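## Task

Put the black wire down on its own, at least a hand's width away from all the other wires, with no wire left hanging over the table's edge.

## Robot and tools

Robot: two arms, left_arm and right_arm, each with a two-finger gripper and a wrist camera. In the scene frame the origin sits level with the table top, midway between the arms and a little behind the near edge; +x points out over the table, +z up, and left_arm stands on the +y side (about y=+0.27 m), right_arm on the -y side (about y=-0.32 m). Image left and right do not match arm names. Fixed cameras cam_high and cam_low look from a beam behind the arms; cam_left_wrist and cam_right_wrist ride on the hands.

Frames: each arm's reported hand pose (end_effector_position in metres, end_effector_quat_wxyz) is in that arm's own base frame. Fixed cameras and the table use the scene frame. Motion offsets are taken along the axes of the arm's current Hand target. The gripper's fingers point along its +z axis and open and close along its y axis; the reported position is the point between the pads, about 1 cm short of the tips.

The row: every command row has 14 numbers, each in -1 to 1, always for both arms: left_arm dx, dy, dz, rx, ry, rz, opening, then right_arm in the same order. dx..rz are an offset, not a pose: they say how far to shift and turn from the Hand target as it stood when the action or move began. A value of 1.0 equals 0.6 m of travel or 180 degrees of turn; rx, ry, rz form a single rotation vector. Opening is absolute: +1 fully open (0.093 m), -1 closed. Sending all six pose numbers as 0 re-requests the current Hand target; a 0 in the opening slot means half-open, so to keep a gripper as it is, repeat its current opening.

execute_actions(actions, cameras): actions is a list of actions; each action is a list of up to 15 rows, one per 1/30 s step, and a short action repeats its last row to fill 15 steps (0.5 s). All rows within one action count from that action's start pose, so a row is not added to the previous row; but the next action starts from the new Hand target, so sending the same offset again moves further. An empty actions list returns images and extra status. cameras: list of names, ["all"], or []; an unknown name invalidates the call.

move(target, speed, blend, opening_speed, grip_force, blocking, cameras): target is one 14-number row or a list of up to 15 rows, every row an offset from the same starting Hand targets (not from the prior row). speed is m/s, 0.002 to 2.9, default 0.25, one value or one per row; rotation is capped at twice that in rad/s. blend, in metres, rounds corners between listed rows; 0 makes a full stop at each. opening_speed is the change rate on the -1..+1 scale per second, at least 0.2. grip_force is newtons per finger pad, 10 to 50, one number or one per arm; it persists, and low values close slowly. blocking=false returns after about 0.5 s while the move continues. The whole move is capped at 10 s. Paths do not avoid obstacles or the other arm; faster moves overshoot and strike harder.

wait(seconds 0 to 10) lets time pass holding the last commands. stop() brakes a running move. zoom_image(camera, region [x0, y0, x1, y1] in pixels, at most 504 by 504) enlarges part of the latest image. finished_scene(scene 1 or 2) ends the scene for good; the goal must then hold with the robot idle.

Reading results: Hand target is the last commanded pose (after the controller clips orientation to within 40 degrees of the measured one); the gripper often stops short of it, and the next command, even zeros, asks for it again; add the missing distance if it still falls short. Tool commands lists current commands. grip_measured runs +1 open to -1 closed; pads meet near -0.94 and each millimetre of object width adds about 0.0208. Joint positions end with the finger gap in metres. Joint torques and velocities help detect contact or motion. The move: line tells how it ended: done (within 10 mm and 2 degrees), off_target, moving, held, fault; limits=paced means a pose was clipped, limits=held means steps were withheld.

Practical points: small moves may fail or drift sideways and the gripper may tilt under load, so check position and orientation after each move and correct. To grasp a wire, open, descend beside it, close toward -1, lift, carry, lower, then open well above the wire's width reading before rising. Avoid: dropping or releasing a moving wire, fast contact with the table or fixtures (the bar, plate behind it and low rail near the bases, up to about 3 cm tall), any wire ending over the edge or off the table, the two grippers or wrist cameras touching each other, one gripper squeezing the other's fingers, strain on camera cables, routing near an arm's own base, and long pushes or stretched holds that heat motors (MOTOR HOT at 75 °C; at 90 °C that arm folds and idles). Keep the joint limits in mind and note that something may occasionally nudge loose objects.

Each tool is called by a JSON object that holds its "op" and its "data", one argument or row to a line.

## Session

{"op": "execute_actions", "data": {
  "actions": []
}}

{"op": "zoom_image", "data": {
  "camera": "cam_low",
  "region": [330, 150, 530, 310]
}}

{"op": "zoom_image", "data": {
  "camera": "cam_high",
  "region": [380, 200, 540, 310]
}}

Scene clock: 0.00 s.
left_arm: end_effector_position=(+0.2884, -0.2939, +0.2740) grip_measured=-0.925 end_effector_quat_wxyz=(+0.445, +0.542, +0.552, -0.451) | right_arm: end_effector_position=(+0.3754, +0.0000, +0.4021) grip_measured=+1.000 end_effector_quat_wxyz=(+0.707, +0.000, +0.707, +0.000)
Joint positions: left_arm=[-0.421 1.493 1.105 -0.065 1.106 0.395 0.001] | right_arm=[0 1.047 1.047 0 0 0 0.093]
Joint velocities: within noise
Joint torques (N m): no reading
Heat: left arm: 46 °C; right arm: 38 °C.
Hand target: left_arm +0.2880, -0.2941, +0.2821; +0.454, +0.545, +0.544, -0.448 | right_arm +0.3737, -0.0005, +0.4119; +0.716, +0.001, +0.698, -0.001
Tool commands: left_gripper/opening=-0.931621 right_gripper/opening=+1.0
camera_calibration:
cam_left_wrist: T_world_to_cam=[[-0.999921, 0.0104375, 0.00704004, 0.288455], [0.000559419, 0.595469, -0.803378, 0.433323], [-0.0125774, -0.803311, -0.595428, 0.0204989], [0, 0, 0, 1]] pos_world=[0.288448, -0.244574, 0.358297]
cam_right_wrist: T_world_to_cam=[[0.0134922, -0.999842, -0.0115391, 0.00016676], [-0.398845, 0.00520095, -0.917004, 0.561547], [0.916919, 0.0169747, -0.398712, -0.0974506], [0, 0, 0, 1]] pos_world=[0.313322, -0.00109965, 0.476088]

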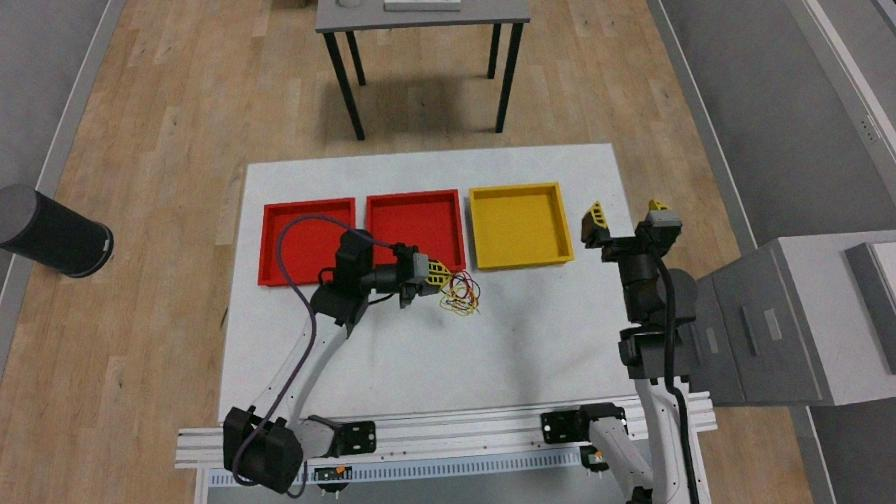

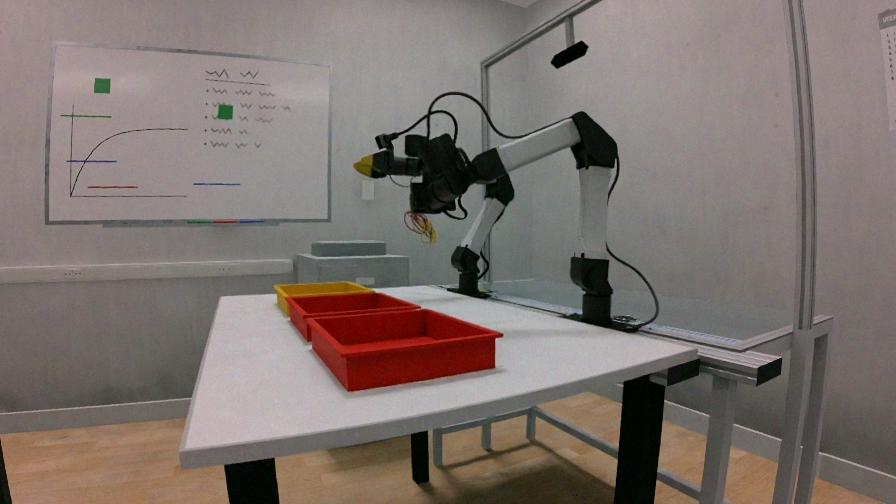

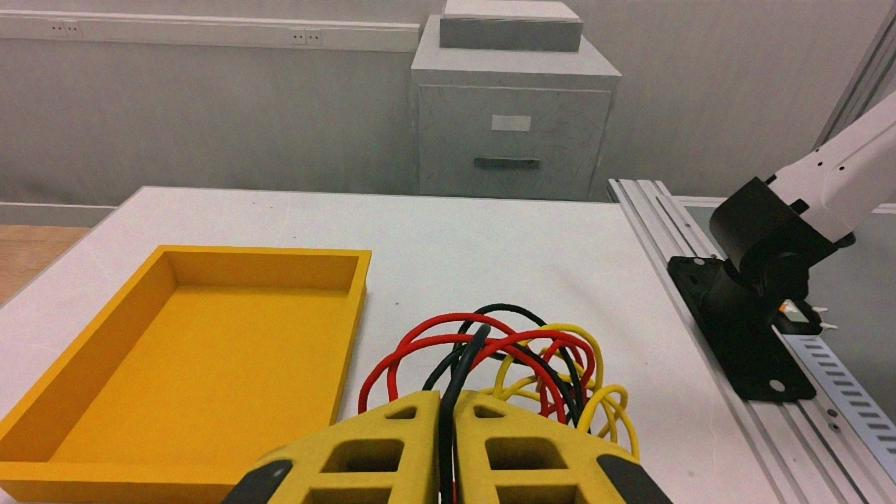

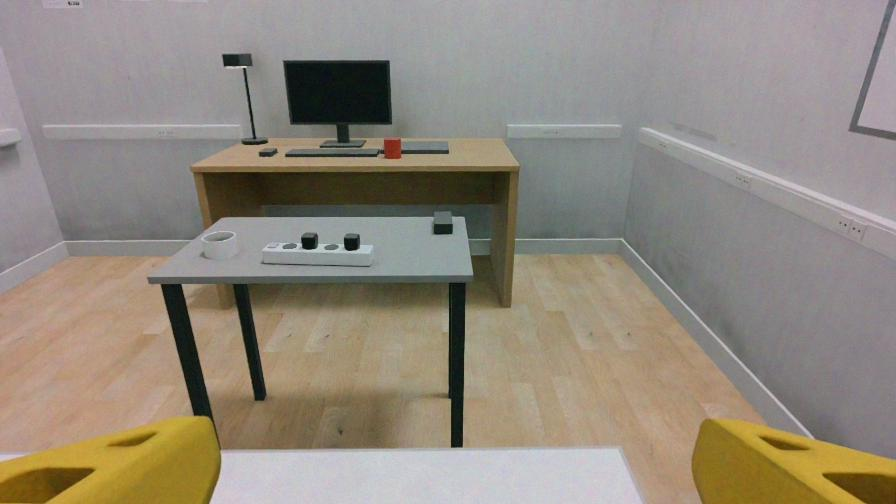

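Scaled by 2.520 from the camera's 896x504 image, which has a finer 1280x720 frame.

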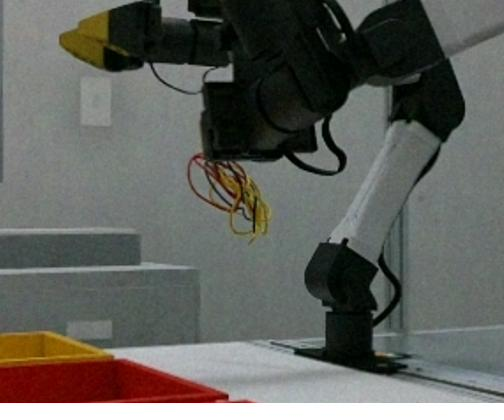

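Scaled by 3.150 from the camera's 896x504 image, which has a finer 1280x720 frame.

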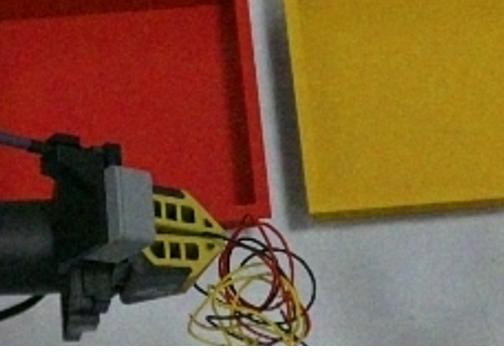

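{"op": "zoom_image", "data": {
  "camera": "cam_left_wrist",
  "region": [340, 290, 660, 504]
}}

Scaled by 1.575 from the camera's 896x504 image, which has a finer 1280x720 frame.

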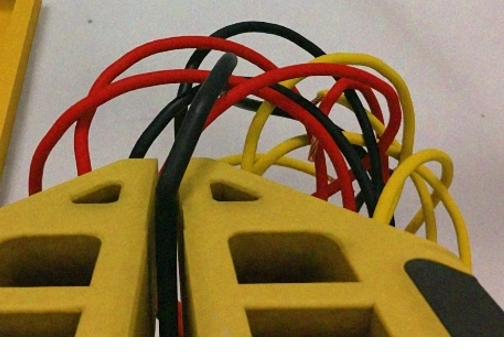

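{"op": "move", "data": {
  "target": [0,0,0,0,0,0,-1,0.346,0.3165,-0.2827,-0.1467,0.2407,0.4514,-0.3],
  "speed": 0.25,
  "cameras": ["cam_right_wrist","cam_low","cam_high"]
}}

{"op": "zoom_image", "data": {
  "camera": "cam_right_wrist",
  "region": [250, 130, 650, 430]
}}

Scene clock: 37.50 s.
left_arm: end_effector_position=(+0.2884, -0.2939, +0.2740) grip_measured=-0.978 end_effector_quat_wxyz=(+0.445, +0.542, +0.552, -0.451) | right_arm: end_effector_position=(+0.2083, +0.1897, +0.1964) grip_measured=-0.299 end_effector_quat_wxyz=(+0.239, +0.292, +0.716, +0.587)
Joint positions: left_arm=[-0.421 1.493 1.105 -0.065 1.106 0.395 0] | right_arm=[0.657 0.533 0.28 0.052 -0.137 1.544 0.031]
Joint torques (N m): left_arm=[0.08 -7.06 9.95 1.87 0.32 -0.04] | right_arm=[0.9 0.03 6.87 2.25 0.23 0.08]
Heat: left arm: 53 °C; right arm: 42 °C.
Hand target: left_arm +0.2880, -0.2941, +0.2822; +0.454, +0.545, +0.544, -0.448 | right_arm +0.2100, +0.1897, +0.2001; +0.247, +0.294, +0.708, +0.593
Off the commanded pose: left_arm 0.008 m, 1 deg | right_arm 0.004 m, 2 deg.
move: done
camera_calibration:
cam_right_wrist: T_world_to_cam=[[-0.13758, -0.123206, -0.982798, 0.245593], [-0.928252, 0.362219, 0.0845359, 0.151173], [0.345572, 0.923914, -0.164201, -0.128584], [0, 0, 0, 1]] pos_world=[0.21855, 0.0943016, 0.207475]
Images, in order (width x height): cam_high 896x504, cam_low 896x504, cam_right_wrist 896x504.

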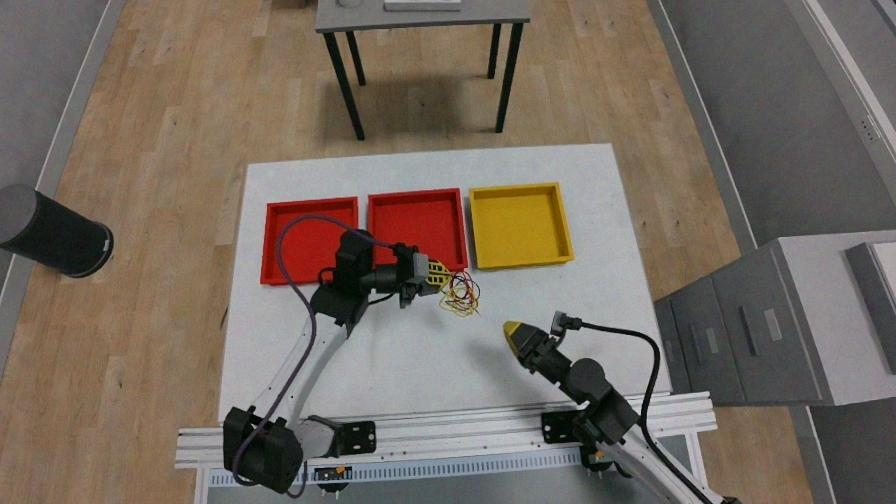

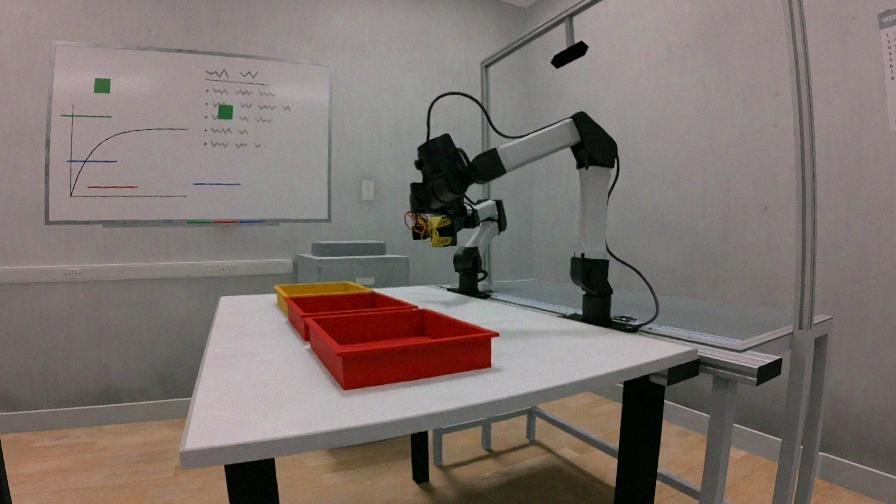

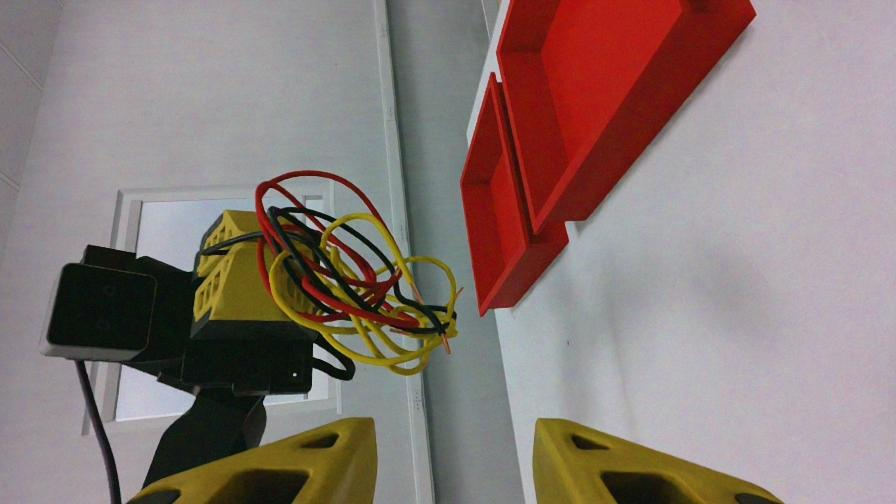

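Scaled by 1.260 from the camera's 896x504 image, which has a finer 1280x720 frame.

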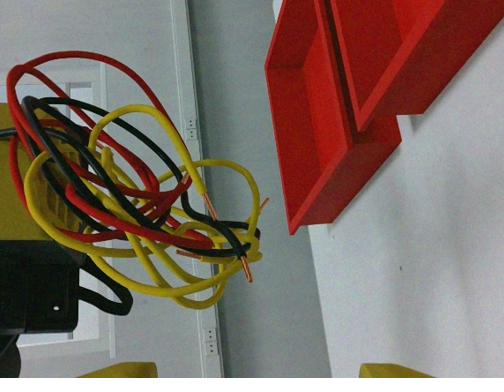

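{"op": "move", "data": {
  "target": [0,0,0,0,0,0,-1,0.0206,0.0055,0.099,0,0,0,-0.5],
  "speed": 0.15,
  "cameras": ["cam_right_wrist"]
}}

{"op": "zoom_image", "data": {
  "camera": "cam_right_wrist",
  "region": [250, 130, 650, 430]
}}

Scene clock: 73.77 s.
left_arm: end_effector_position=(+0.2884, -0.2939, +0.2740) grip_measured=-0.978 end_effector_quat_wxyz=(+0.445, +0.542, +0.552, -0.451) | right_arm: end_effector_position=(+0.2361, +0.2348, +0.1720) grip_measured=-0.498 end_effector_quat_wxyz=(+0.233, +0.296, +0.726, +0.575)
Joint positions: left_arm=[-0.421 1.493 1.105 -0.065 1.106 0.395 0] | right_arm=[0.768 0.945 0.299 0.413 -0.029 1.566 0.021]
Joint velocities: left_arm=[within noise] | right_arm=[0.002 -0.007 -0.002 0.154 0.007 -0.051 -0.001]
Joint torques (N m): left_arm=[0.21 -6.84 9.87 1.91 0.33 -0.04] | right_arm=[0.87 -1.16 10.32 2.26 0.31 -0.01]
Heat: left arm: 55 °C; right arm: 43 °C.
Hand target: left_arm +0.2880, -0.2941, +0.2822; +0.454, +0.545, +0.544, -0.448 | right_arm +0.2430, +0.2403, +0.1930; +0.247, +0.294, +0.708, +0.593
Off the commanded pose: left_arm 0.008 m, 1 deg | right_arm 0.023 m, 3 deg.
move: off_target (right_arm)
camera_calibration:
cam_right_wrist: T_world_to_cam=[[-0.161489, -0.146665, -0.975915, 0.240962], [-0.926311, 0.363621, 0.0986346, 0.1595], [0.340397, 0.919929, -0.194578, -0.176465], [0, 0, 0, 1]] pos_world=[0.246727, 0.139679, 0.18509]
Images, in order (width x height): cam_right_wrist 896x504.

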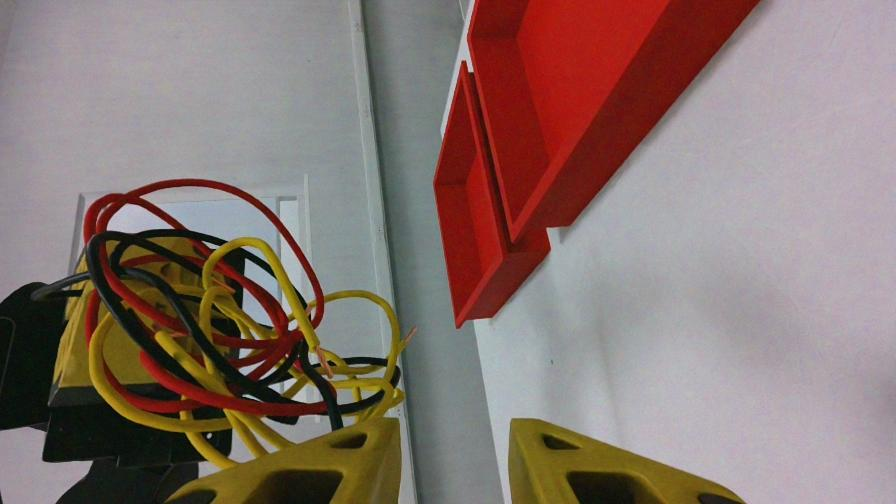

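Scaled by 1.260 from the camera's 896x504 image, which has a finer 1280x720 frame.

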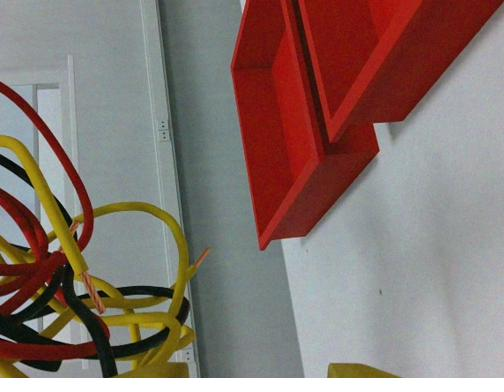

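{"op": "move", "data": {
  "target": [0,0,0,0,0,0,-1,0.0385,0.025,0.1615,0,0,0,-0.5],
  "speed": 0.1,
  "cameras": ["cam_right_wrist"]
}}

{"op": "zoom_image", "data": {
  "camera": "cam_right_wrist",
  "region": [250, 170, 650, 470]
}}

Scene clock: 94.57 s.
left_arm: end_effector_position=(+0.2885, -0.2940, +0.2741) grip_measured=-0.978 end_effector_quat_wxyz=(+0.446, +0.542, +0.552, -0.451) | right_arm: end_effector_position=(+0.2857, +0.3160, +0.1622) grip_measured=-0.498 end_effector_quat_wxyz=(+0.229, +0.297, +0.738, +0.561)
Joint positions: left_arm=[-0.421 1.493 1.105 -0.065 1.106 0.395 0] | right_arm=[0.857 1.453 0.581 0.603 0.055 1.582 0.021]
Joint torques (N m): left_arm=[0.08 -6.89 9.76 1.91 0.34 -0.04] | right_arm=[0.61 -4.3 10.59 2.48 0.39 0.04]
Heat: left arm: 56 °C; right arm: 47 °C.
Hand target: left_arm +0.2880, -0.2941, +0.2821; +0.454, +0.545, +0.544, -0.448 | right_arm +0.2962, +0.3258, +0.1909; +0.247, +0.294, +0.708, +0.593
Off the commanded pose: left_arm 0.008 m, 1 deg | right_arm 0.032 m, 5 deg.
move: off_target (right_arm)
camera_calibration:
cam_right_wrist: T_world_to_cam=[[-0.181429, -0.175977, -0.967531, 0.264909], [-0.925696, 0.362635, 0.107627, 0.1755], [0.33192, 0.915166, -0.228694, -0.260588], [0, 0, 0, 1]] pos_world=[0.297016, 0.221457, 0.177824]
Images, in order (width x height): cam_right_wrist 896x504.

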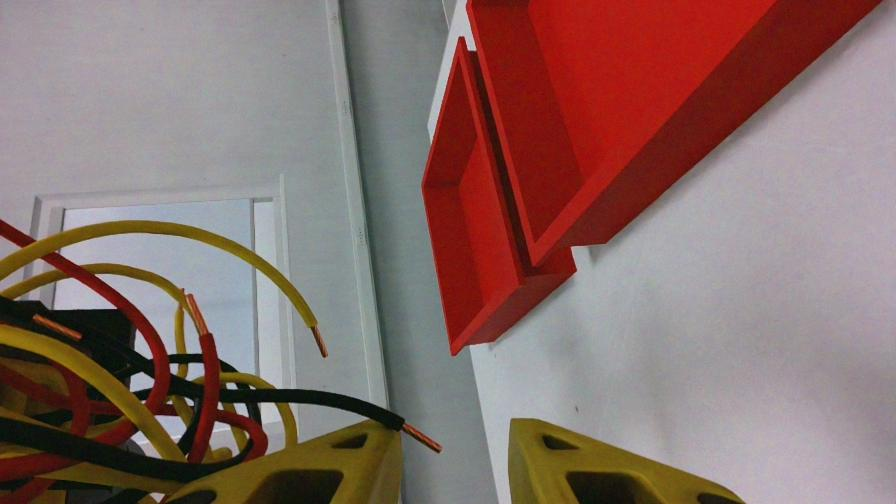

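Scaled by 1.260 from the camera's 896x504 image, which has a finer 1280x720 frame.

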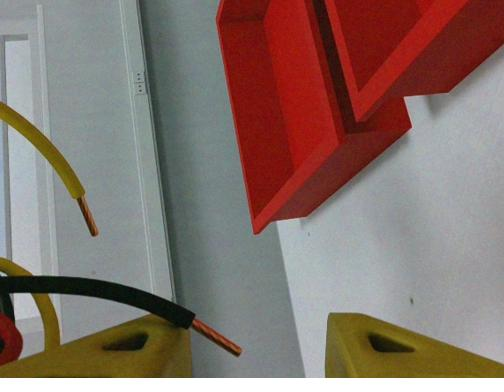

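{"op": "move", "data": {
  "target": [0,0,0,0,0,0,-1,0,-0.02,-0.1,0,0,0,-0.3],
  "speed": 0.15,
  "cameras": ["cam_right_wrist","cam_low"]
}}

{"op": "zoom_image", "data": {
  "camera": "cam_right_wrist",
  "region": [50, 130, 470, 450]
}}

Scene clock: 102.67 s.
left_arm: end_effector_position=(+0.2886, -0.2940, +0.2744) grip_measured=-0.978 end_effector_quat_wxyz=(+0.446, +0.542, +0.551, -0.451) | right_arm: end_effector_position=(+0.2538, +0.2856, +0.1832) grip_measured=-0.301 end_effector_quat_wxyz=(+0.239, +0.290, +0.717, +0.587)
Joint positions: left_arm=[-0.421 1.493 1.105 -0.062 1.106 0.395 0] | right_arm=[0.878 1.218 0.434 0.587 0.077 1.585 0.031]
Joint torques (N m): left_arm=[0.31 -6.8 9.83 1.88 0.34 -0.02] | right_arm=[0.49 -5.41 6.15 1.99 0.23 0.05]
Heat: left arm: 56 °C; right arm: 47 °C.
Hand target: left_arm +0.2880, -0.2941, +0.2821; +0.454, +0.545, +0.544, -0.448 | right_arm +0.2528, +0.2826, +0.1894; +0.247, +0.294, +0.708, +0.593
Off the commanded pose: left_arm 0.008 m, 1 deg | right_arm 0.007 m, 2 deg.
move: done
camera_calibration:
cam_right_wrist: T_world_to_cam=[[-0.134359, -0.12389, -0.983158, 0.25019], [-0.929579, 0.359445, 0.0817422, 0.161486], [0.343265, 0.924906, -0.16346, -0.234895], [0, 0, 0, 1]] pos_world=[0.26436, 0.190206, 0.19438]
Images, in order (width x height): cam_low 896x504, cam_right_wrist 896x504.

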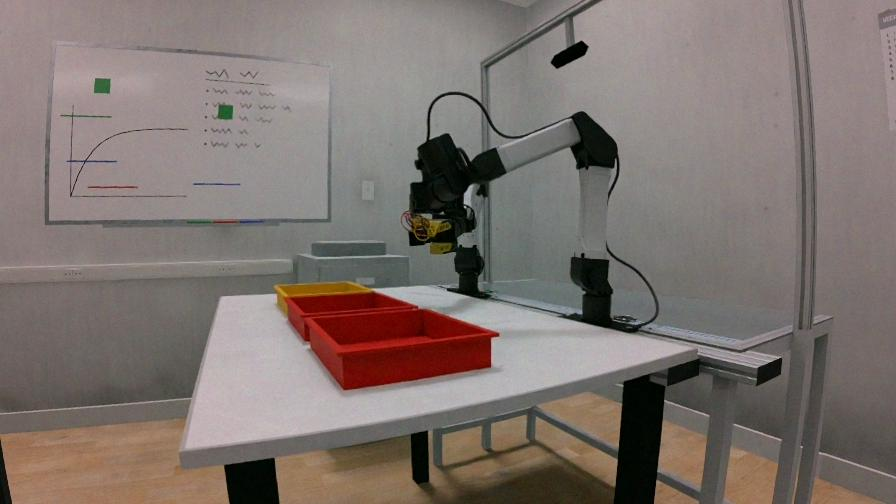

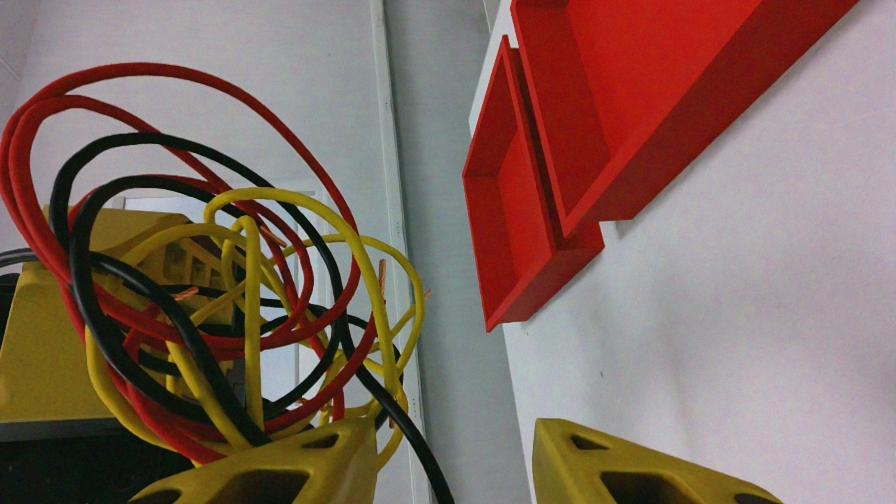

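Scaled by 1.200 from the camera's 896x504 image, which has a finer 1280x720 frame.

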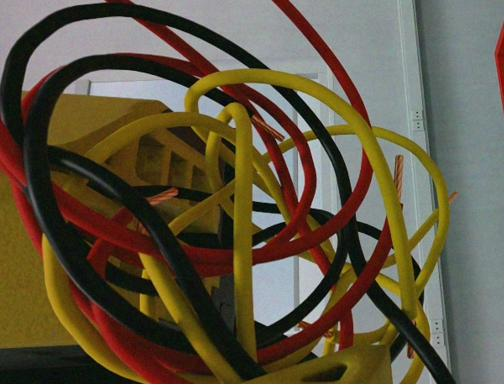

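{"op": "move", "data": {
  "target": [
    [0,0,0,0,0,0,-1,-0.0352,0.0233,-0.0177,0,0,0,-0.3],
    [0,0,0,0,0,0,-1,-0.0303,0.0475,0.0618,0,0,0,-0.3]
  ],
  "speed": 0.1,
  "cameras": ["cam_right_wrist"]
}}

{"op": "zoom_image", "data": {
  "camera": "cam_right_wrist",
  "region": [150, 200, 550, 500]
}}

Scene clock: 133.73 s.
left_arm: end_effector_position=(+0.2885, -0.2940, +0.2741) grip_measured=-0.978 end_effector_quat_wxyz=(+0.446, +0.542, +0.552, -0.451) | right_arm: end_effector_position=(+0.2875, +0.2909, +0.1880) grip_measured=-0.301 end_effector_quat_wxyz=(+0.234, +0.304, +0.727, +0.569)
Joint positions: left_arm=[-0.421 1.493 1.105 -0.065 1.106 0.395 0] | right_arm=[0.795 1.315 0.569 0.5 0.01 1.58 0.031]
Joint torques (N m): left_arm=[0.16 -6.94 9.84 1.88 0.31 -0.02] | right_arm=[0.53 -3.47 10.36 2.39 0.07 -0.08]
Heat: left arm: 57 °C; right arm: 46 °C.
Hand target: left_arm +0.2880, -0.2941, +0.2822; +0.454, +0.545, +0.544, -0.448 | right_arm +0.2950, +0.2991, +0.2110; +0.247, +0.293, +0.708, +0.593
Off the commanded pose: left_arm 0.008 m, 1 deg | right_arm 0.026 m, 4 deg.
move: off_target (right_arm)
camera_calibration:
cam_right_wrist: T_world_to_cam=[[-0.175139, -0.149736, -0.973091, 0.277386], [-0.919905, 0.377108, 0.107538, 0.177709], [0.350857, 0.913985, -0.203789, -0.242052], [0, 0, 0, 1]] pos_world=[0.296983, 0.195751, 0.201484]
Images, in order (width x height): cam_right_wrist 896x504.

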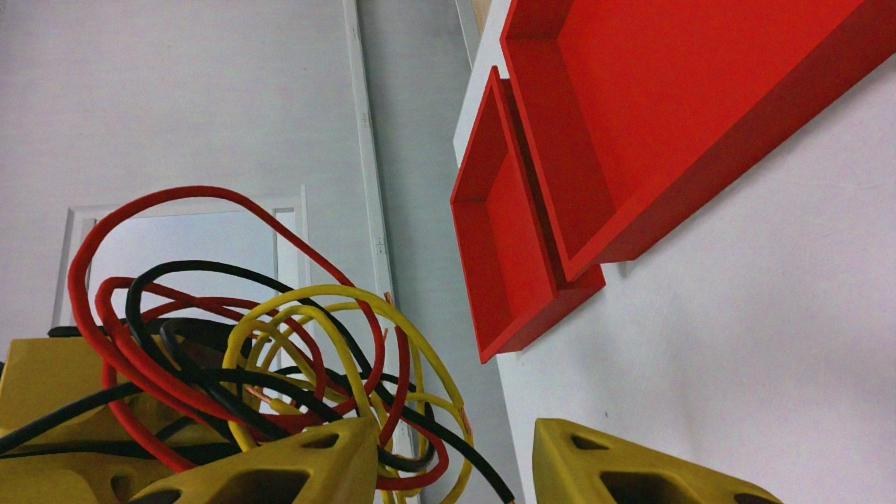

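Scaled by 1.260 from the camera's 896x504 image, which has a finer 1280x720 frame.

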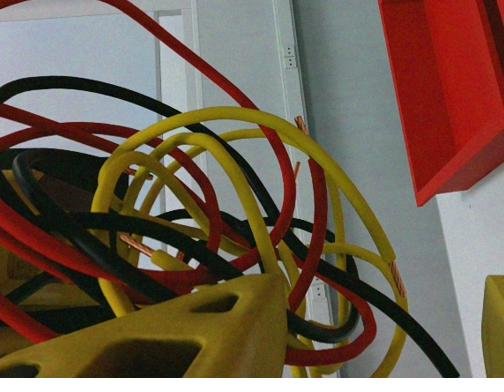

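{"op": "move", "data": {
  "target": [0,0,0,0,0,0,-1,0.0105,0.0212,0.1003,0,0,0,-0.5],
  "speed": 0.1,
  "cameras": ["cam_right_wrist"]
}}

{"op": "zoom_image", "data": {
  "camera": "cam_right_wrist",
  "region": [150, 200, 550, 500]
}}

Scene clock: 167.20 s.
left_arm: end_effector_position=(+0.2897, -0.2930, +0.2739) grip_measured=-0.978 end_effector_quat_wxyz=(+0.447, +0.541, +0.553, -0.449) | right_arm: end_effector_position=(+0.3263, +0.3351, +0.1855) grip_measured=-0.498 end_effector_quat_wxyz=(+0.233, +0.306, +0.732, +0.562)
Joint positions: left_arm=[-0.418 1.493 1.105 -0.065 1.103 0.395 0] | right_arm=[0.807 1.559 0.782 0.515 0.024 1.58 0.021]
Joint torques (N m): left_arm=[-0.01 -6.95 9.8 1.9 0.35 0.02] | right_arm=[0.94 -5.55 10.69 2.41 0.16 0]
Heat: left arm: 58 °C; right arm: 48 °C.
Hand target: left_arm +0.2881, -0.2941, +0.2822; +0.454, +0.545, +0.544, -0.448 | right_arm +0.3341, +0.3469, +0.2132; +0.247, +0.293, +0.708, +0.593
Off the commanded pose: left_arm 0.008 m, 1 deg | right_arm 0.031 m, 5 deg.
move: off_target (right_arm)
camera_calibration:
cam_right_wrist: T_world_to_cam=[[-0.184507, -0.16377, -0.969091, 0.295391], [-0.918307, 0.380103, 0.110604, 0.19491], [0.350241, 0.91033, -0.220523, -0.29203], [0, 0, 0, 1]] pos_world=[0.33577, 0.240133, 0.200304]
Images, in order (width x height): cam_right_wrist 896x504.

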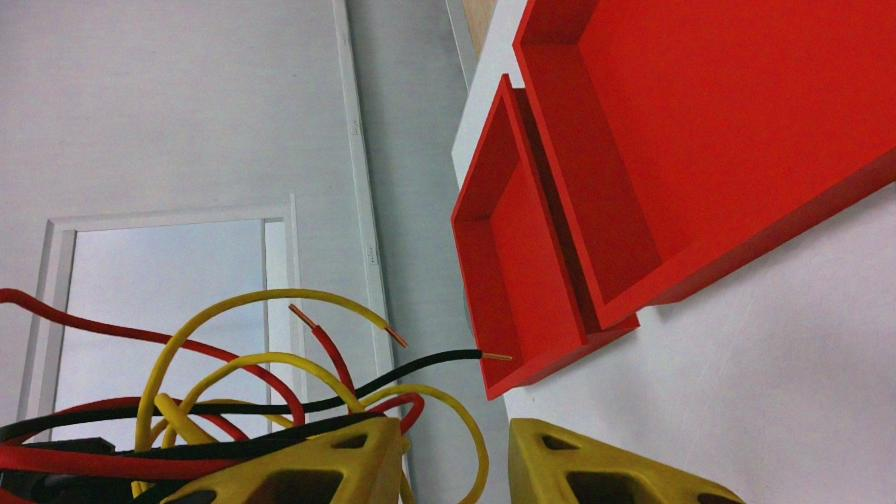

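Scaled by 1.260 from the camera's 896x504 image, which has a finer 1280x720 frame.

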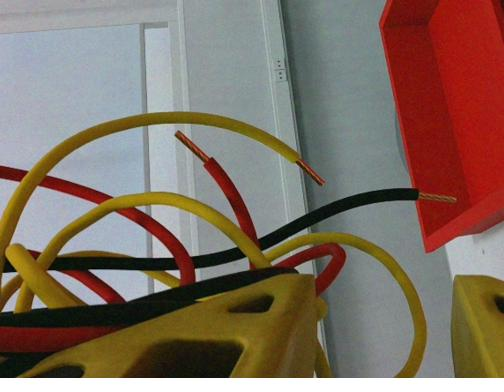

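{"op": "move", "data": {
  "target": [0,0,0,0,0,0,-1,0.0343,-0.0083,0.0528,0,0,0,-0.5],
  "speed": 0.08,
  "cameras": ["cam_right_wrist"]
}}

{"op": "zoom_image", "data": {
  "camera": "cam_right_wrist",
  "region": [150, 200, 550, 500]
}}

Scene clock: 186.47 s.
left_arm: end_effector_position=(+0.2899, -0.2930, +0.2739) grip_measured=-0.978 end_effector_quat_wxyz=(+0.447, +0.541, +0.554, -0.449) | right_arm: end_effector_position=(+0.3322, +0.3728, +0.1768) grip_measured=-0.498 end_effector_quat_wxyz=(+0.232, +0.298, +0.734, +0.564)
Joint positions: left_arm=[-0.418 1.493 1.105 -0.065 1.102 0.395 0] | right_arm=[0.866 1.697 0.886 0.551 0.069 1.585 0.021]
Joint torques (N m): left_arm=[-0.06 -6.84 9.72 1.87 0.39 -0.04] | right_arm=[0.72 -6.34 10.47 2.48 0.34 -0.06]
Heat: left arm: 58 °C; right arm: 51 °C.
Hand target: left_arm +0.2881, -0.2941, +0.2821; +0.454, +0.545, +0.544, -0.448 | right_arm +0.3410, +0.3829, +0.2027; +0.247, +0.294, +0.708, +0.593
Off the commanded pose: left_arm 0.009 m, 1 deg | right_arm 0.029 m, 5 deg.
move: off_target (right_arm)
camera_calibration:
cam_right_wrist: T_world_to_cam=[[-0.17615, -0.168952, -0.969756, 0.293496], [-0.924292, 0.367271, 0.103905, 0.194886], [0.338608, 0.91464, -0.220856, -0.328044], [0, 0, 0, 1]] pos_world=[0.342909, 0.278053, 0.19192]
Images, in order (width x height): cam_right_wrist 896x504.

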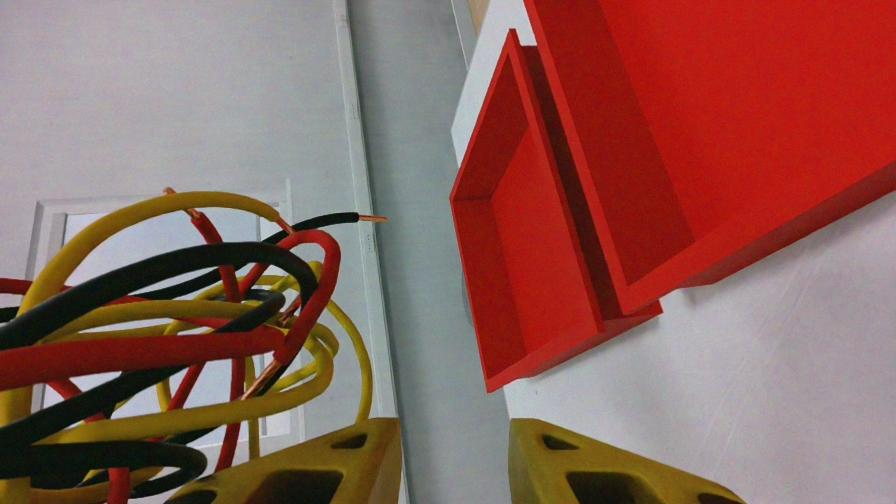

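Scaled by 1.260 from the camera's 896x504 image, which has a finer 1280x720 frame.

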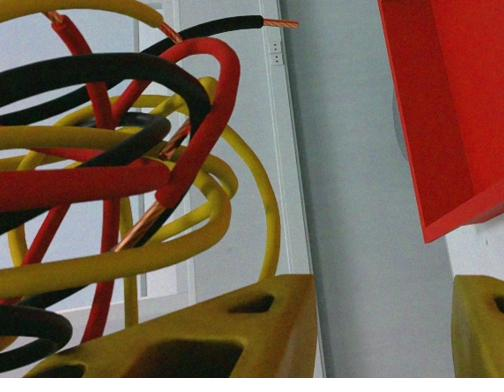

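{"op": "move", "data": {
  "target": [
    [0,0,0,0,0,0,-1,0,0,-0.2333,0,0,0,-0.5],
    [0.2912,0.0178,0.0485,-0.1637,0.0012,-0.031,-1,-0.0847,-0.0317,-0.2503,0.1998,0.2368,-0.4811,-0.5],
    [0.335,-0.0483,-0.0963,-0.1637,0.0012,-0.031,-1,-0.0847,-0.0317,-0.2503,0.1998,0.2368,-0.4811,-0.5]
  ],
  "speed": [0.12,0.25,0.08],
  "blend": [0.02,0.02,0],
  "cameras": ["cam_right_wrist","cam_high","cam_low"]
}}

{"op": "zoom_image", "data": {
  "camera": "cam_right_wrist",
  "region": [100, 0, 600, 330]
}}

Scene clock: 221.13 s.
left_arm: end_effector_position=(+0.2626, -0.2013, +0.0908) grip_measured=-0.978 end_effector_quat_wxyz=(+0.545, +0.377, +0.677, -0.320) | right_arm: end_effector_position=(+0.2652, +0.2362, +0.2028) grip_measured=-0.499 end_effector_quat_wxyz=(+0.225, -0.404, +0.879, +0.113)
Joint positions: left_arm=[-0.319 1.577 0.154 1.158 0.702 0.152 0] | right_arm=[0.678 1.457 1.372 -0.987 -0.105 -0.156 0.021]
Joint torques (N m): left_arm=[0.72 -5.41 3.81 2.28 0.25 0.18] | right_arm=[0.8 -4.41 9.68 1.18 0.13 -0.03]
Heat: left arm: 58 °C; right arm: 50 °C.
Hand target: left_arm +0.2599, -0.1999, +0.0951; +0.554, +0.385, +0.667, -0.315 | right_arm +0.2699, +0.2401, +0.2101; +0.234, -0.408, +0.876, +0.109
Off the commanded pose: left_arm 0.005 m, 2 deg | right_arm 0.010 m, 1 deg.
move: done
camera_calibration:
cam_right_wrist: T_world_to_cam=[[0.758438, -0.650862, -0.0339243, -0.0400375], [-0.650617, -0.753036, -0.0981585, 0.4134], [0.0383415, 0.0965188, -0.994592, 0.255141], [0, 0, 0, 1]] pos_world=[0.289548, 0.26062, 0.292982]
Images, in order (width x height): cam_high 896x504, cam_low 896x504, cam_right_wrist 896x504.

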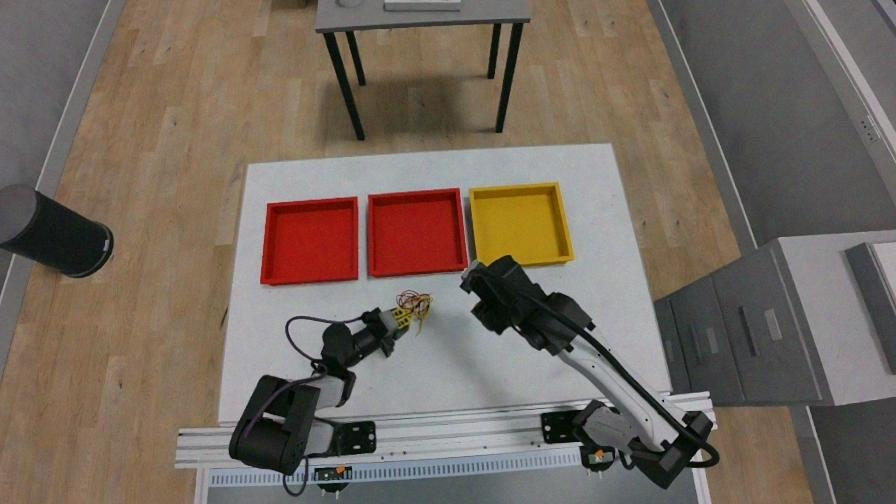

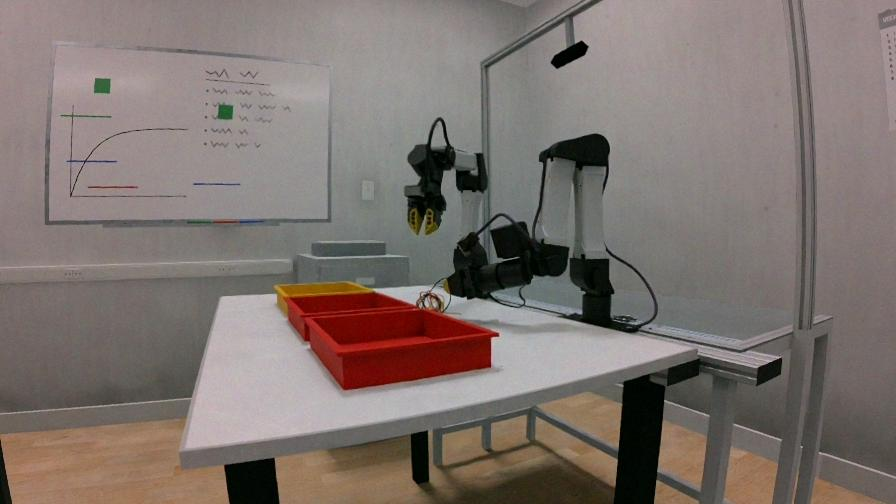

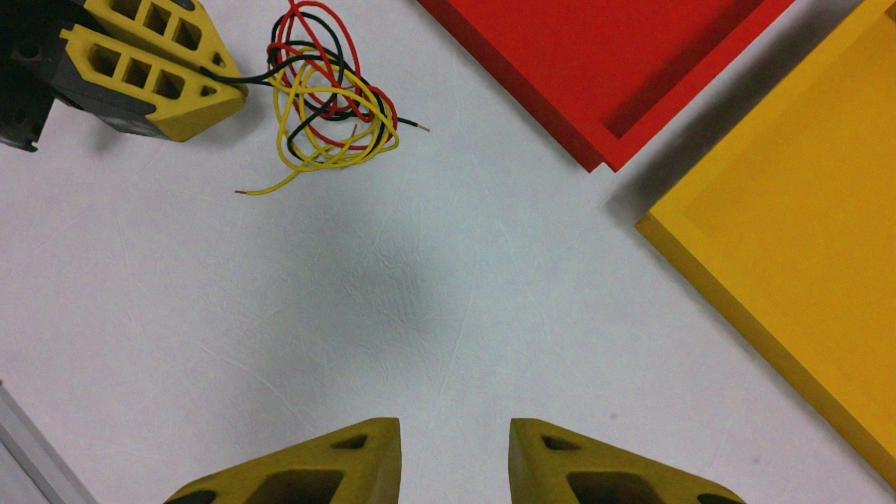

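Scaled by 1.008 from the camera's 896x504 image, which has a finer 1280x720 frame.

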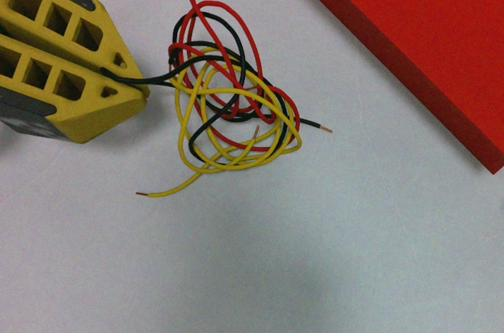

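{"op": "zoom_image", "data": {
  "camera": "cam_right_wrist",
  "region": [200, 0, 440, 210]
}}

Scaled by 2.100 from the camera's 896x504 image, which has a finer 1280x720 frame.

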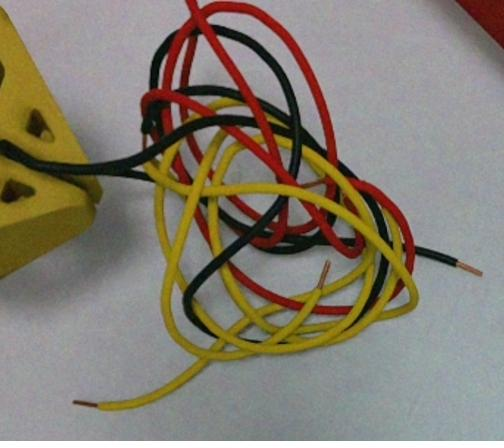

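{"op": "move", "data": {
  "target": [-0.0108,0.0012,-0.1213,0,0,0,-1,0,0,0,0,0,0,-0.5],
  "speed": 0.08,
  "cameras": ["cam_right_wrist"]
}}

{"op": "zoom_image", "data": {
  "camera": "cam_right_wrist",
  "region": [120, 0, 400, 240]
}}

Scene clock: 276.30 s.
left_arm: end_effector_position=(+0.2233, -0.1391, +0.1085) grip_measured=-0.978 end_effector_quat_wxyz=(+0.544, +0.374, +0.678, -0.322) | right_arm: end_effector_position=(+0.2652, +0.2362, +0.2028) grip_measured=-0.499 end_effector_quat_wxyz=(+0.225, -0.404, +0.879, +0.113)
Joint positions: left_arm=[0.022 1.03 0.056 0.578 1.025 0.313 0] | right_arm=[0.678 1.457 1.372 -0.987 -0.105 -0.156 0.021]
Joint torques (N m): left_arm=[0.64 -1.74 8.28 1.92 0.37 0.25] | right_arm=[0.91 -4.37 9.84 1.16 0.11 -0.04]
Heat: left arm: 51 °C; right arm: 50 °C.
Hand target: left_arm +0.2250, -0.1389, +0.1152; +0.554, +0.386, +0.667, -0.315 | right_arm +0.2699, +0.2401, +0.2101; +0.234, -0.408, +0.876, +0.109
Off the commanded pose: left_arm 0.007 m, 2 deg | right_arm 0.010 m, 1 deg.
move: done
camera_calibration:
cam_right_wrist: T_world_to_cam=[[0.758438, -0.650862, -0.0339243, -0.0400375], [-0.650617, -0.753036, -0.0981585, 0.4134], [0.0383415, 0.0965188, -0.994592, 0.255141], [0, 0, 0, 1]] pos_world=[0.289548, 0.26062, 0.292982]
Images, in order (width x height): cam_right_wrist 896x504.

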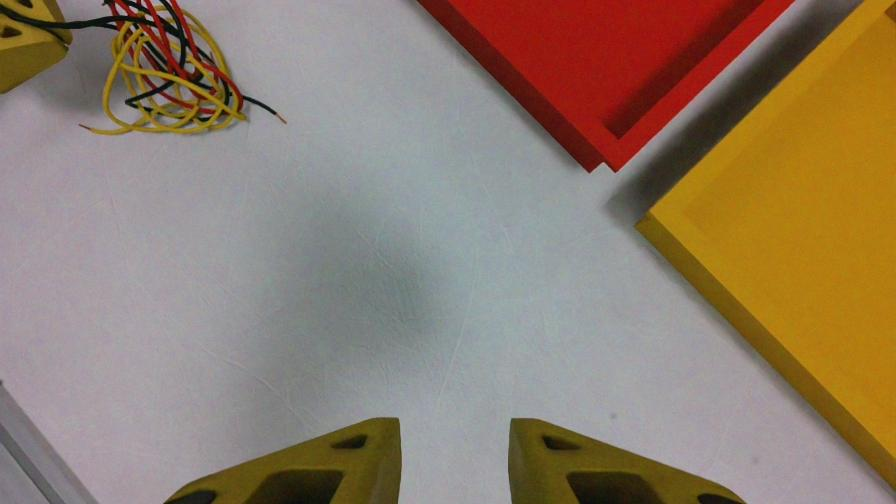

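Scaled by 1.800 from the camera's 896x504 image, which has a finer 1280x720 frame.

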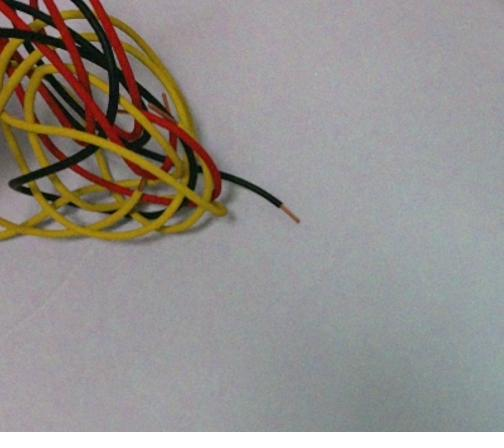

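{"op": "zoom_image", "data": {
  "camera": "cam_right_wrist",
  "region": [0, 0, 300, 160]
}}

Scaled by 1.680 from the camera's 896x504 image, which has a finer 1280x720 frame.

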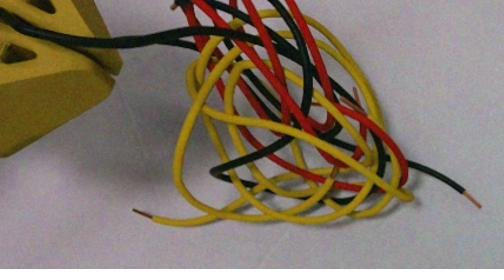

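{"op": "move", "data": {
  "target": [-0.1847,-0.0072,0.08,0,0,0,-1,0.1488,0.104,0.0393,-0.0378,-0.1385,-0.0413,-0.5],
  "speed": 0.1,
  "cameras": ["cam_right_wrist","cam_low","cam_high"]
}}

{"op": "zoom_image", "data": {
  "camera": "cam_right_wrist",
  "region": [250, 50, 650, 350]
}}

Scene clock: 335.23 s.
left_arm: end_effector_position=(+0.2480, -0.1975, +0.1979) grip_measured=-0.978 end_effector_quat_wxyz=(+0.539, +0.387, +0.677, -0.320) | right_arm: end_effector_position=(+0.1816, +0.2251, +0.1392) grip_measured=-0.499 end_effector_quat_wxyz=(+0.389, -0.443, +0.778, +0.217)
Joint positions: left_arm=[-0.315 0.93 0.41 0.23 0.718 0.178 0] | right_arm=[0.777 0.862 0.513 -0.314 -0.198 -0.16 0.021]
Joint torques (N m): left_arm=[-0.24 -1.21 12.66 2.25 0.05 -0.12] | right_arm=[1.05 -2.26 6.99 1.93 -0.18 0.19]
Heat: left arm: 55 °C; right arm: 50 °C.
Hand target: left_arm +0.2548, -0.2001, +0.2149; +0.554, +0.386, +0.667, -0.315 | right_arm +0.1799, +0.2301, +0.1451; +0.400, -0.443, +0.769, +0.230
Off the commanded pose: left_arm 0.019 m, 2 deg | right_arm 0.008 m, 2 deg.
move: off_target (left_arm)
camera_calibration:
cam_right_wrist: T_world_to_cam=[[0.859745, -0.510603, -0.0111096, -0.0390876], [-0.449743, -0.746603, -0.49022, 0.361081], [0.242014, 0.426461, -0.871528, 0.0678367], [0, 0, 0, 1]] pos_world=[0.179582, 0.220696, 0.235697]
Images, in order (width x height): cam_high 896x504, cam_low 896x504, cam_right_wrist 896x504.

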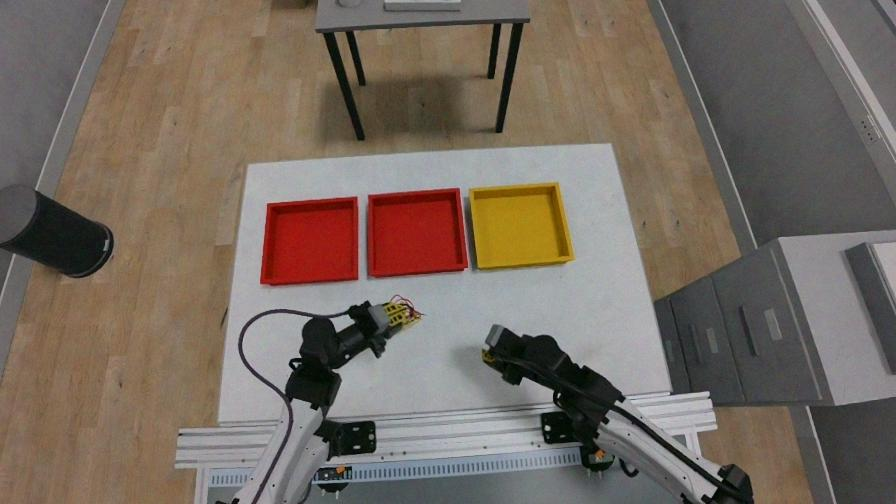

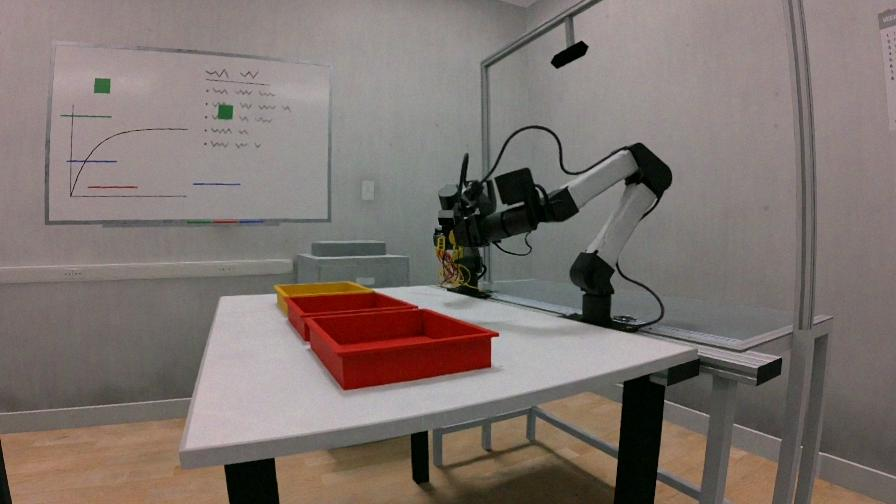

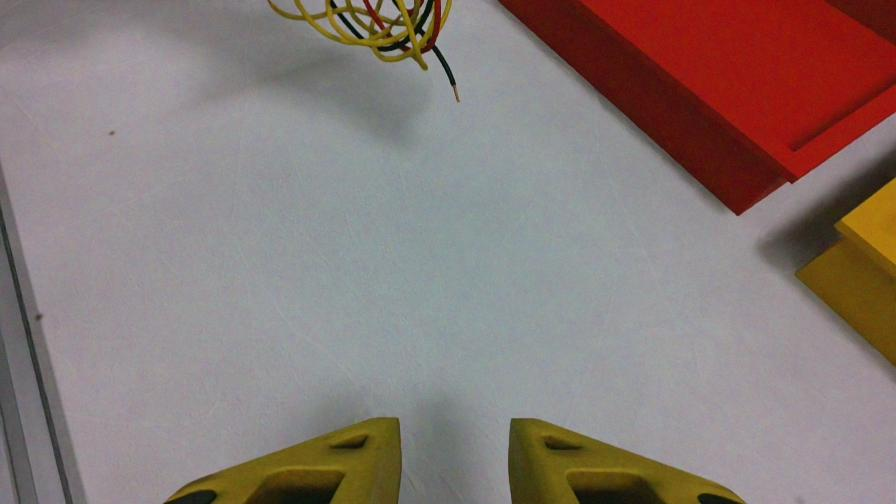

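Scaled by 1.260 from the camera's 896x504 image, which has a finer 1280x720 frame.

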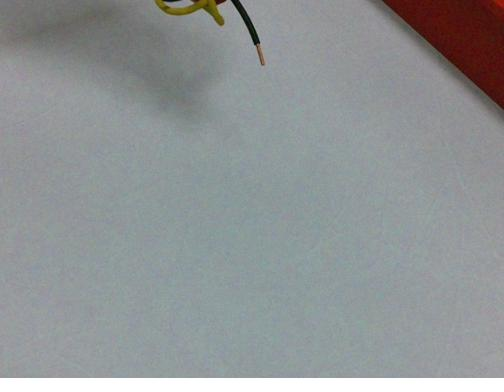

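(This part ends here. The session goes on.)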